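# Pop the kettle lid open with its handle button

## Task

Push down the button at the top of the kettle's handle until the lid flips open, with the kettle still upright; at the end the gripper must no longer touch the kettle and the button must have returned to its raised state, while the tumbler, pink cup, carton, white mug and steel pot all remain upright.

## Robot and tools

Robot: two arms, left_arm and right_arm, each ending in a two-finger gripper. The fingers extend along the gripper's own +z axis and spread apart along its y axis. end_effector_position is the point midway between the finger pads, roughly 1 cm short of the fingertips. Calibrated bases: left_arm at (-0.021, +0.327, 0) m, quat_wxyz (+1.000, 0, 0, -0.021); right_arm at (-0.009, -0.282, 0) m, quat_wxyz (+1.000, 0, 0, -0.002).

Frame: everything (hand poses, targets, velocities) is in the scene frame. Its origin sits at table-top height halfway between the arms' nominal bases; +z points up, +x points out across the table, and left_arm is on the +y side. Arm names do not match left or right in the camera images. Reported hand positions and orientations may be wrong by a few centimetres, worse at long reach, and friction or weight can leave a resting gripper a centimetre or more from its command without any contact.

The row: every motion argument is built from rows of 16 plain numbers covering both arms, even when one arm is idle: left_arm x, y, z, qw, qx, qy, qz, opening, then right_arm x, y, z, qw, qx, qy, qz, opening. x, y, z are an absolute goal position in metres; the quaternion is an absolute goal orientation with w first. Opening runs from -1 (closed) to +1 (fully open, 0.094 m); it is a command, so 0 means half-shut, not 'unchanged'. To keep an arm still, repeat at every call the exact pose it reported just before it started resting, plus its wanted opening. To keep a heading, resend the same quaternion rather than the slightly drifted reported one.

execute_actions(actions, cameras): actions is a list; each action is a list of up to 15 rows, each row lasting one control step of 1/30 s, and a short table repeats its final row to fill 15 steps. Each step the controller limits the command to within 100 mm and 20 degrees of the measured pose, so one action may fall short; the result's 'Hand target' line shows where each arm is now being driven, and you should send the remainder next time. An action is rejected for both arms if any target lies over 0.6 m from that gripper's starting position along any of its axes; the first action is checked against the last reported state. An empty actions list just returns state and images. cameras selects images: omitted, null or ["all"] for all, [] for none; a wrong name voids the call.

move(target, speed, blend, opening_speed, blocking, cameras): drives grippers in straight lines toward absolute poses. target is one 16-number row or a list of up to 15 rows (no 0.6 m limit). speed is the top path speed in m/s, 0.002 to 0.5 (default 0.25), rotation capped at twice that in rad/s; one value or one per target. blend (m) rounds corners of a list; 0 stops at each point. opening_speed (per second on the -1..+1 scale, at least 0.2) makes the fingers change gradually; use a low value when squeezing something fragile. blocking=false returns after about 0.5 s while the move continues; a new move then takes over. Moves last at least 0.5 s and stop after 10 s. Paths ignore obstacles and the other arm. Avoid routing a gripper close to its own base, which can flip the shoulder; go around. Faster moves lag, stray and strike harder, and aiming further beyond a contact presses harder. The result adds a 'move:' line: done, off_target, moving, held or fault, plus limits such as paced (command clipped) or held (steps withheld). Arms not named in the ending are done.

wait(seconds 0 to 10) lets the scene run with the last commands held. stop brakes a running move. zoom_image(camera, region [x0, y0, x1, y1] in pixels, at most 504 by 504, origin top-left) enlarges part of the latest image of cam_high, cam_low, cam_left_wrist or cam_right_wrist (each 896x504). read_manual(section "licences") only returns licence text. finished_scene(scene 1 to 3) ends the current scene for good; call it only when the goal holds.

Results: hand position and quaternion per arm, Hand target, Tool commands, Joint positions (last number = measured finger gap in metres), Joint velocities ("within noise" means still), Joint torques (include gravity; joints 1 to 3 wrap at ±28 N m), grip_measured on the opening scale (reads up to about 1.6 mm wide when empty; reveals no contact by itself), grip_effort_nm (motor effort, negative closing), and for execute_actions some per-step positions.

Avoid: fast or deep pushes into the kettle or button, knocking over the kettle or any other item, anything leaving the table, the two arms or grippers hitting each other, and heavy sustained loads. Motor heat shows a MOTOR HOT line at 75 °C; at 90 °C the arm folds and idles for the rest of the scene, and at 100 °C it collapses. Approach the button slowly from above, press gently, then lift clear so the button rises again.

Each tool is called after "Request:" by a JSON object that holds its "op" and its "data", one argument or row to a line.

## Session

Request:
{"op": "execute_actions", "data": {
  "actions": []
}}

Scene clock: 0.00 s.
left_arm: end_effector_position=(+0.3372, +0.0565, +0.3486) grip_measured=+1.000 grip_effort_nm=n/a end_effector_quat_wxyz=(+0.420, +0.620, +0.649, -0.135) | right_arm: end_effector_position=(+0.0831, -0.0894, +0.3602) grip_measured=+1.000 grip_effort_nm=n/a end_effector_quat_wxyz=(-0.403, +0.694, -0.588, -0.105)
Joint positions: left_arm=[-0.429 1.705 1.984 -1.032 0.467 0.849 0.094] | right_arm=[1.113 0.931 1.557 -1.338 -0.01 -0.621 0.094]
Joint velocities: within noise
Joint torques (N m): no reading
Motor temperatures (°C): left_arm=[26 32 27 26 27 26 25] | right_arm=[25 30 28 28 28 26 25]
Heat: left arm: 32 °C; right arm: 30 °C.
Hand target: left_arm +0.3339, +0.0570, +0.3478; +0.415, +0.620, +0.651, -0.141 | right_arm +0.0824, -0.0899, +0.3653; -0.411, +0.690, -0.586, -0.109
Tool commands: left_gripper/opening=+1.0 right_gripper/opening=+1.0

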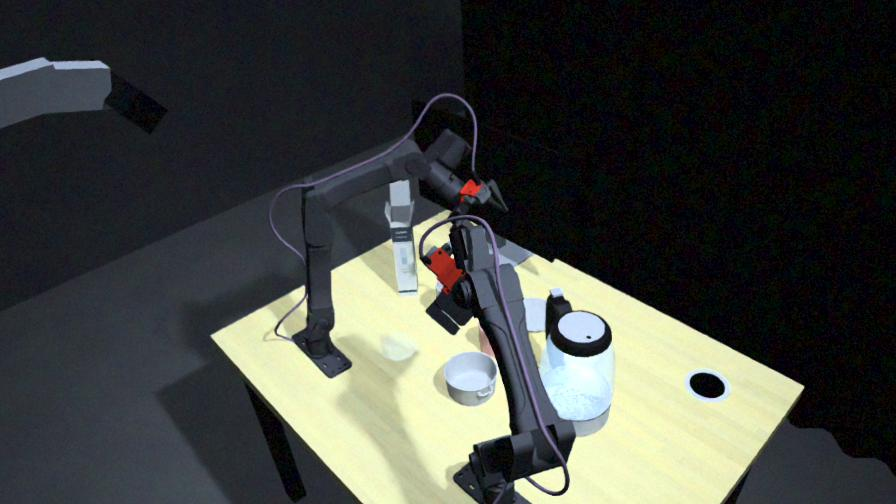

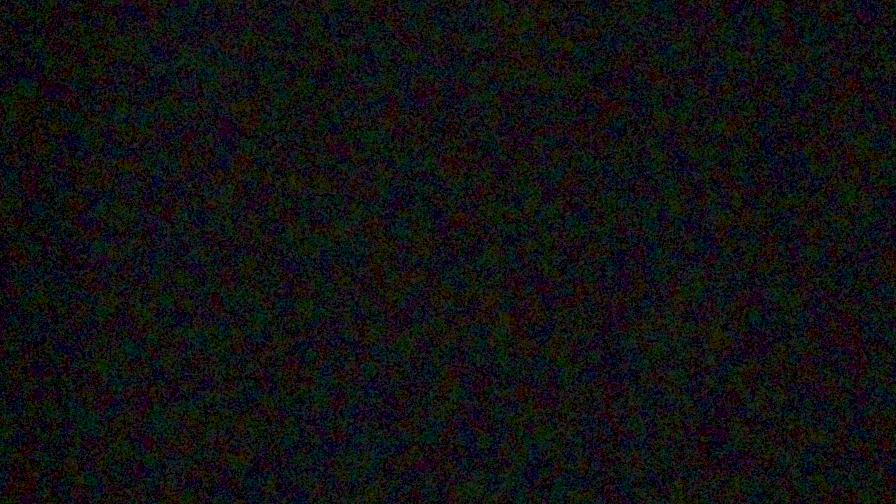

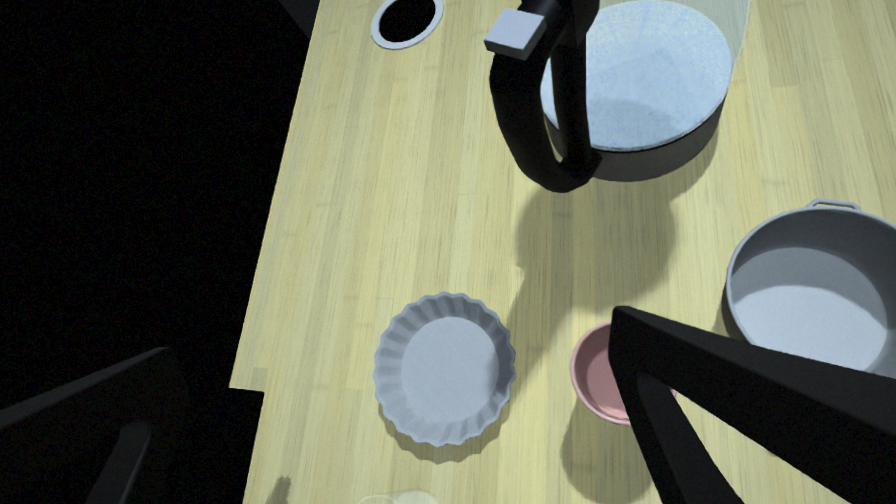

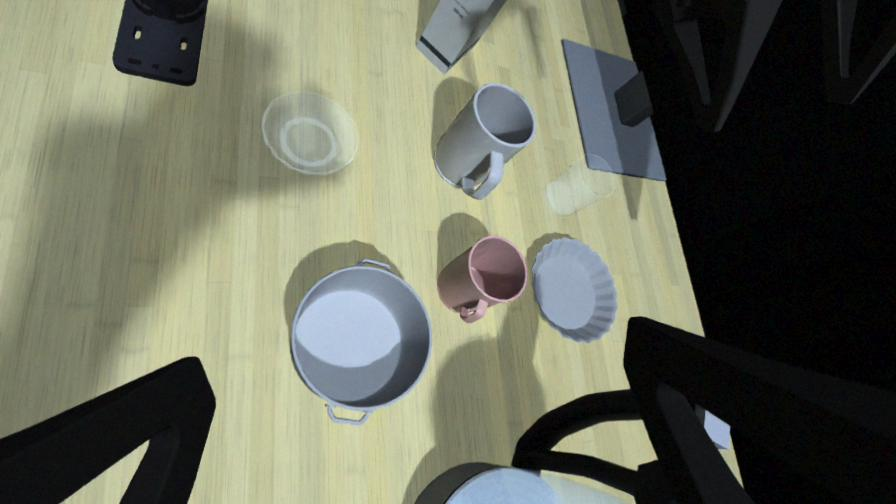

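Request:
{"op": "move", "data": {
  "target": [
    [0.20,0.22,0.35,0.420,0.620,0.649,-0.135,1,0.16,-0.09,0.38,0.403,-0.694,0.588,0.105,-1],
    [0.20,0.22,0.35,0.420,0.620,0.649,-0.135,1,0.34,-0.115,0.33,0.066,-0.472,0.848,-0.232,-1]
  ],
  "speed": 0.25,
  "blend": 0.03,
  "cameras": ["cam_high","cam_right_wrist"]
}}

Scene clock: 35.70 s.
left_arm: end_effector_position=(+0.2019, +0.2206, +0.3513) grip_measured=+1.000 grip_effort_nm=-0.002 end_effector_quat_wxyz=(+0.426, +0.625, +0.644, -0.118) | right_arm: end_effector_position=(+0.3357, -0.1174, +0.3224) grip_measured=-0.997 grip_effort_nm=-0.183 end_effector_quat_wxyz=(+0.214, -0.502, +0.804, -0.237)
Joint positions: left_arm=[0.135 1.189 1.626 -1.505 0.802 1.419 0.094] | right_arm=[0.679 1.807 2.22 -1.57 0.517 -0.552 0]
Joint velocities: within noise
Joint torques (N m): left_arm=[0.36 -0.62 5.56 0.9 0.59 0.09] | right_arm=[0.29 -8.38 9.01 0.99 0.42 0.21]
Motor temperatures (°C): left_arm=[26 37 29 30 27 26 25] | right_arm=[25 30 29 31 28 26 25]
Heat: left arm: 37 °C; right arm: 31 °C.
Hand target: left_arm +0.2001, +0.2200, +0.3502; +0.420, +0.619, +0.649, -0.134 | right_arm +0.3397, -0.1153, +0.3293; +0.226, -0.491, +0.806, -0.241
Off the commanded pose: left_arm 0.002 m, 2 deg | right_arm 0.009 m, 18 deg.
joint sent to its limit (right arm) — joint 4 (wrist pitch), lower limit. The joint targets are off in orientation, not in position.
move: off_target (right_arm)
Images, in order (width x height): cam_high 896x504, cam_right_wrist 896x504.

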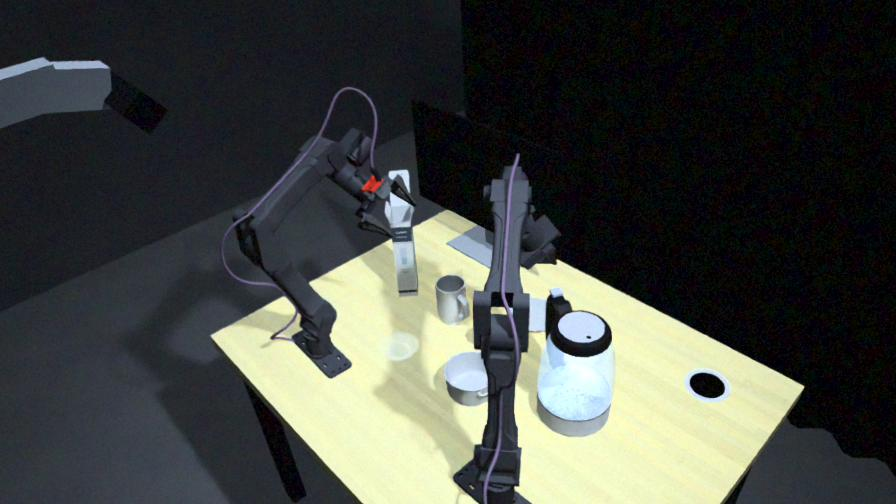

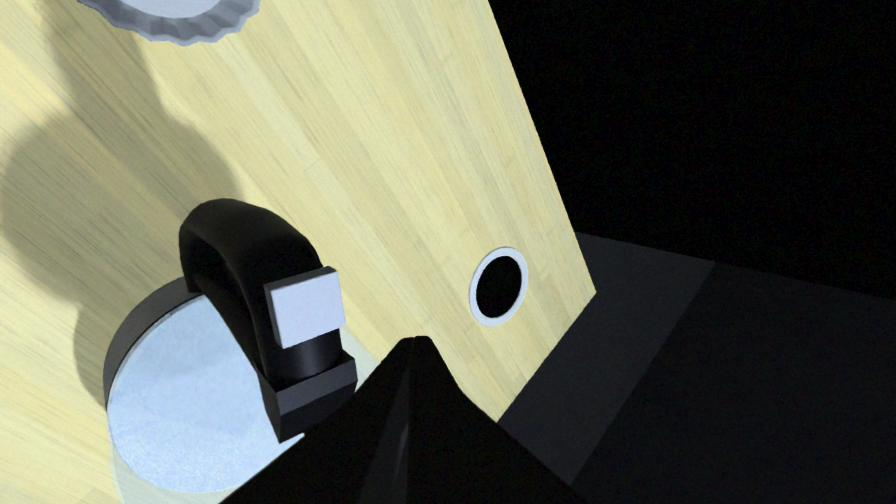

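Request:
{"op": "move", "data": {
  "target": [0.20,0.22,0.35,0.420,0.620,0.649,-0.135,1,0.331,-0.130,0.272,0.16,-0.49,0.825,-0.236,-1],
  "speed": 0.12,
  "cameras": ["cam_high","cam_right_wrist"]
}}

Scene clock: 47.00 s.
left_arm: end_effector_position=(+0.2018, +0.2206, +0.3513) grip_measured=+1.000 grip_effort_nm=-0.007 end_effector_quat_wxyz=(+0.426, +0.625, +0.644, -0.118) | right_arm: end_effector_position=(+0.3340, -0.1258, +0.2628) grip_measured=-0.997 grip_effort_nm=-0.183 end_effector_quat_wxyz=(+0.141, -0.502, +0.819, -0.239)
Joint positions: left_arm=[0.135 1.189 1.626 -1.505 0.802 1.419 0.094] | right_arm=[0.659 1.807 2.001 -1.509 0.507 -0.511 0]
Joint velocities: within noise
Joint torques (N m): left_arm=[0.58 -0.65 5.7 0.92 0.6 0.04] | right_arm=[-0.36 -14.19 5.11 0.9 0.26 0.22]
Motor temperatures (°C): left_arm=[26 34 29 30 27 26 25] | right_arm=[25 31 30 30 28 26 25]
Heat: left arm: 34 °C; right arm: 31 °C.
Hand target: left_arm +0.2001, +0.2200, +0.3502; +0.420, +0.619, +0.649, -0.134 | right_arm +0.3310, -0.1299, +0.2719; +0.159, -0.490, +0.824, -0.236
Off the commanded pose: left_arm 0.002 m, 2 deg | right_arm 0.011 m, 3 deg.
move: off_target (right_arm)
Images, in order (width x height): cam_high 896x504, cam_right_wrist 896x504.

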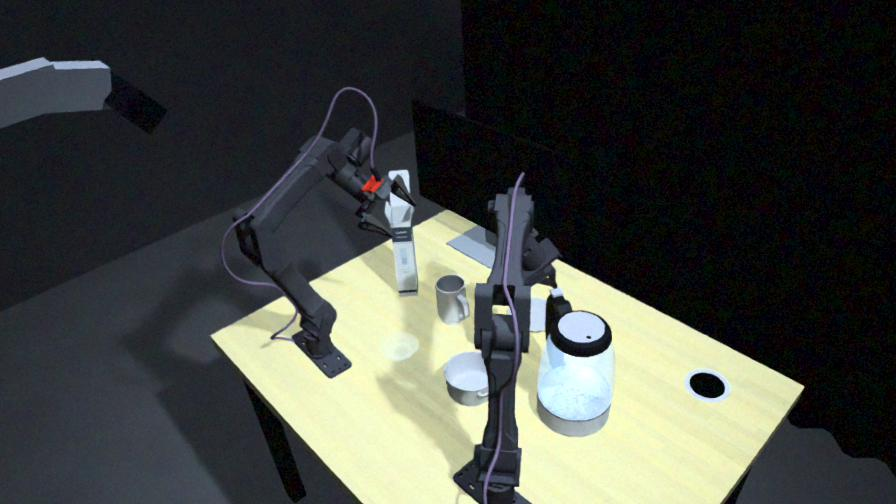

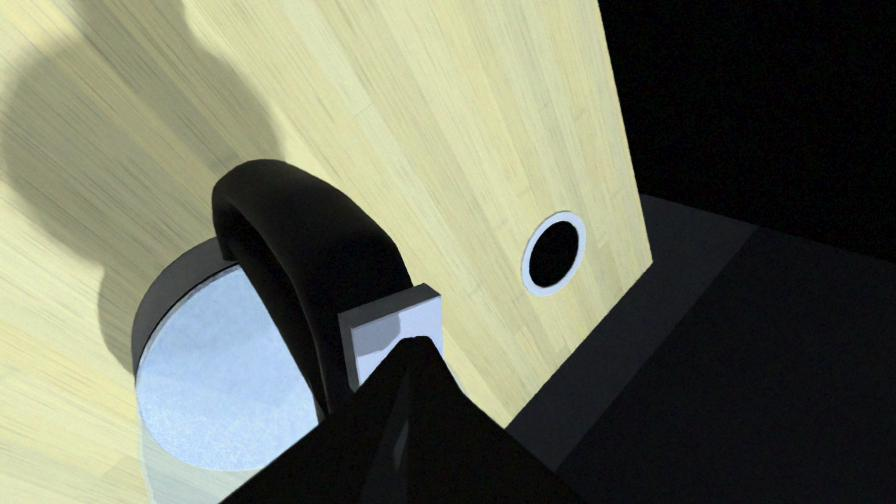

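Request:
{"op": "move", "data": {
  "target": [
    [0.20,0.22,0.35,0.420,0.620,0.649,-0.135,1,0.325,-0.134,0.264,0.15,-0.49,0.827,-0.236,-1],
    [0.20,0.22,0.35,0.420,0.620,0.649,-0.135,1,0.318,-0.132,0.240,0.14,-0.49,0.829,-0.236,-1]
  ],
  "speed": 0.05,
  "cameras": ["cam_high","cam_right_wrist"]
}}

Scene clock: 56.43 s.
left_arm: end_effector_position=(+0.2018, +0.2206, +0.3513) grip_measured=+1.000 grip_effort_nm=-0.012 end_effector_quat_wxyz=(+0.426, +0.625, +0.644, -0.118) | right_arm: end_effector_position=(+0.3284, -0.1302, +0.2477) grip_measured=-0.997 grip_effort_nm=-0.178 end_effector_quat_wxyz=(+0.154, -0.487, +0.824, -0.246)
Joint positions: left_arm=[0.135 1.189 1.626 -1.505 0.802 1.419 0.094] | right_arm=[0.67 1.733 1.834 -1.403 0.531 -0.475 0]
Joint velocities: within noise
Joint torques (N m): left_arm=[0.61 -0.66 5.64 0.89 0.65 0.04] | right_arm=[0.31 -11.34 4.11 0.61 0.02 0.24]
Motor temperatures (°C): left_arm=[26 33 29 29 27 26 25] | right_arm=[25 33 29 30 28 26 25]
Heat: left arm: 33 °C; right arm: 33 °C.
Hand target: left_arm +0.2000, +0.2200, +0.3502; +0.420, +0.620, +0.649, -0.134 | right_arm +0.3182, -0.1321, +0.2403; +0.139, -0.489, +0.828, -0.236
Off the commanded pose: left_arm 0.002 m, 2 deg | right_arm 0.013 m, 2 deg.
move: off_target (right_arm)
Images, in order (width x height): cam_high 896x504, cam_right_wrist 896x504.

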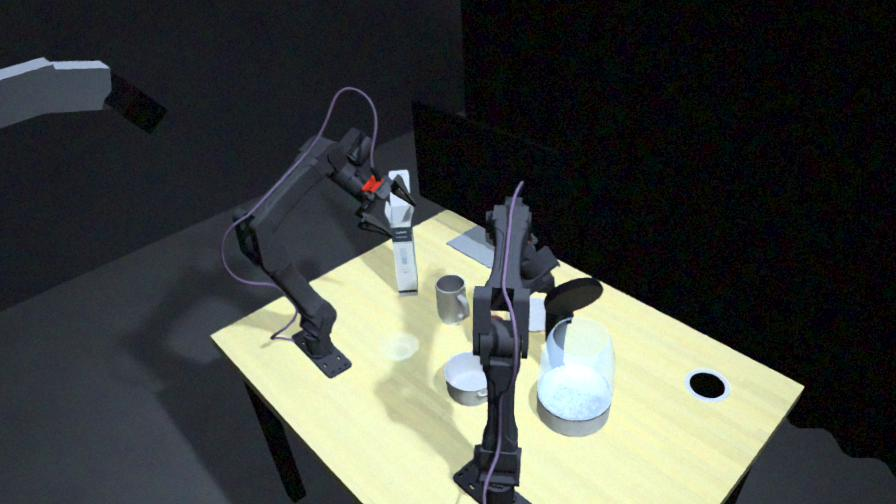

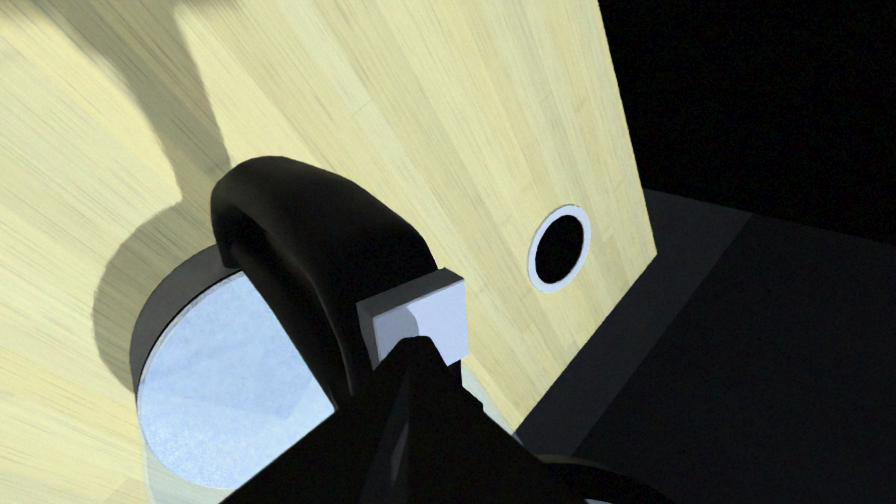

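Request:
{"op": "move", "data": {
  "target": [
    [0.20,0.22,0.35,0.420,0.620,0.649,-0.135,1,0.324,-0.128,0.28,0.15,-0.49,0.827,-0.236,-1],
    [0.20,0.22,0.35,0.420,0.620,0.649,-0.135,1,0.325,-0.09,0.325,0.18,-0.49,0.82,-0.236,-1]
  ],
  "speed": 0.1,
  "cameras": ["cam_high","cam_right_wrist"]
}}

Scene clock: 61.23 s.
left_arm: end_effector_position=(+0.2018, +0.2206, +0.3513) grip_measured=+1.000 grip_effort_nm=-0.007 end_effector_quat_wxyz=(+0.426, +0.625, +0.644, -0.118) | right_arm: end_effector_position=(+0.3208, -0.0925, +0.3209) grip_measured=-0.997 grip_effort_nm=-0.178 end_effector_quat_wxyz=(+0.228, -0.504, +0.801, -0.229)
Joint positions: left_arm=[0.135 1.189 1.626 -1.505 0.802 1.419 0.094] | right_arm=[0.764 1.801 2.201 -1.567 0.537 -0.474 0]
Joint velocities: within noise
Joint torques (N m): left_arm=[0.58 -0.66 5.49 0.9 0.58 0.04] | right_arm=[0.27 -7.94 8.57 0.94 0.42 0.19]
Motor temperatures (°C): left_arm=[26 33 29 29 27 26 25] | right_arm=[25 32 30 30 28 26 25]
Heat: left arm: 33 °C; right arm: 32 °C.
Hand target: left_arm +0.2000, +0.2200, +0.3502; +0.420, +0.620, +0.649, -0.134 | right_arm +0.3249, -0.0902, +0.3245; +0.235, -0.496, +0.803, -0.234
Off the commanded pose: left_arm 0.002 m, 2 deg | right_arm 0.006 m, 6 deg.
joint sent to its limit (right arm) — joint 4 (wrist pitch), lower limit. The joint targets are off in orientation, not in position.
move: off_target (right_arm)
Images, in order (width x height): cam_high 896x504, cam_right_wrist 896x504.

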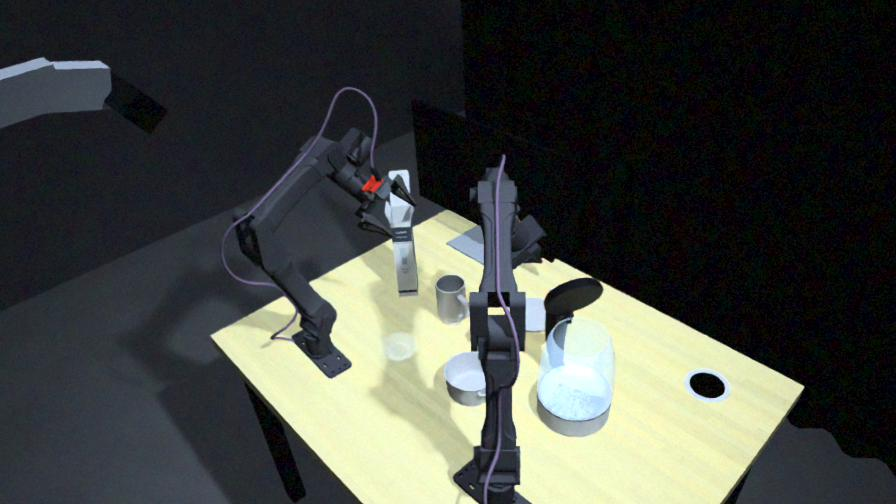

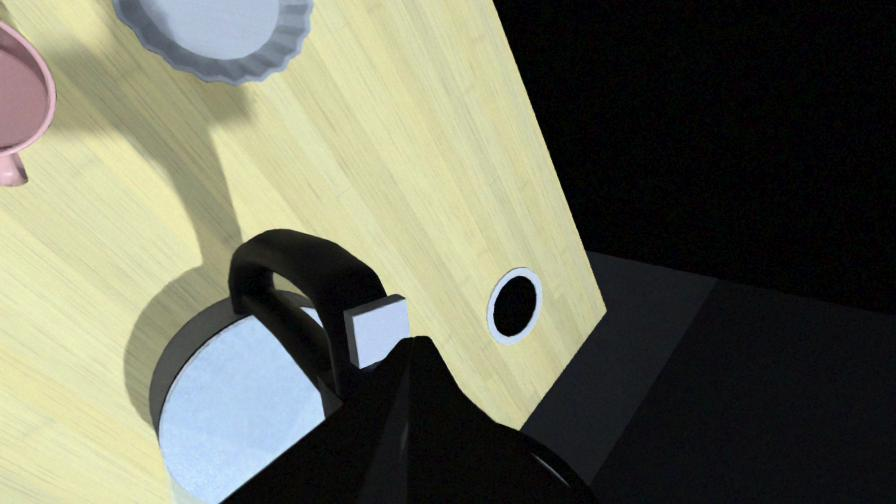

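Request:
{"op": "finished_scene", "data": {
  "scene": 3
}}

The scene is finished: the task was done.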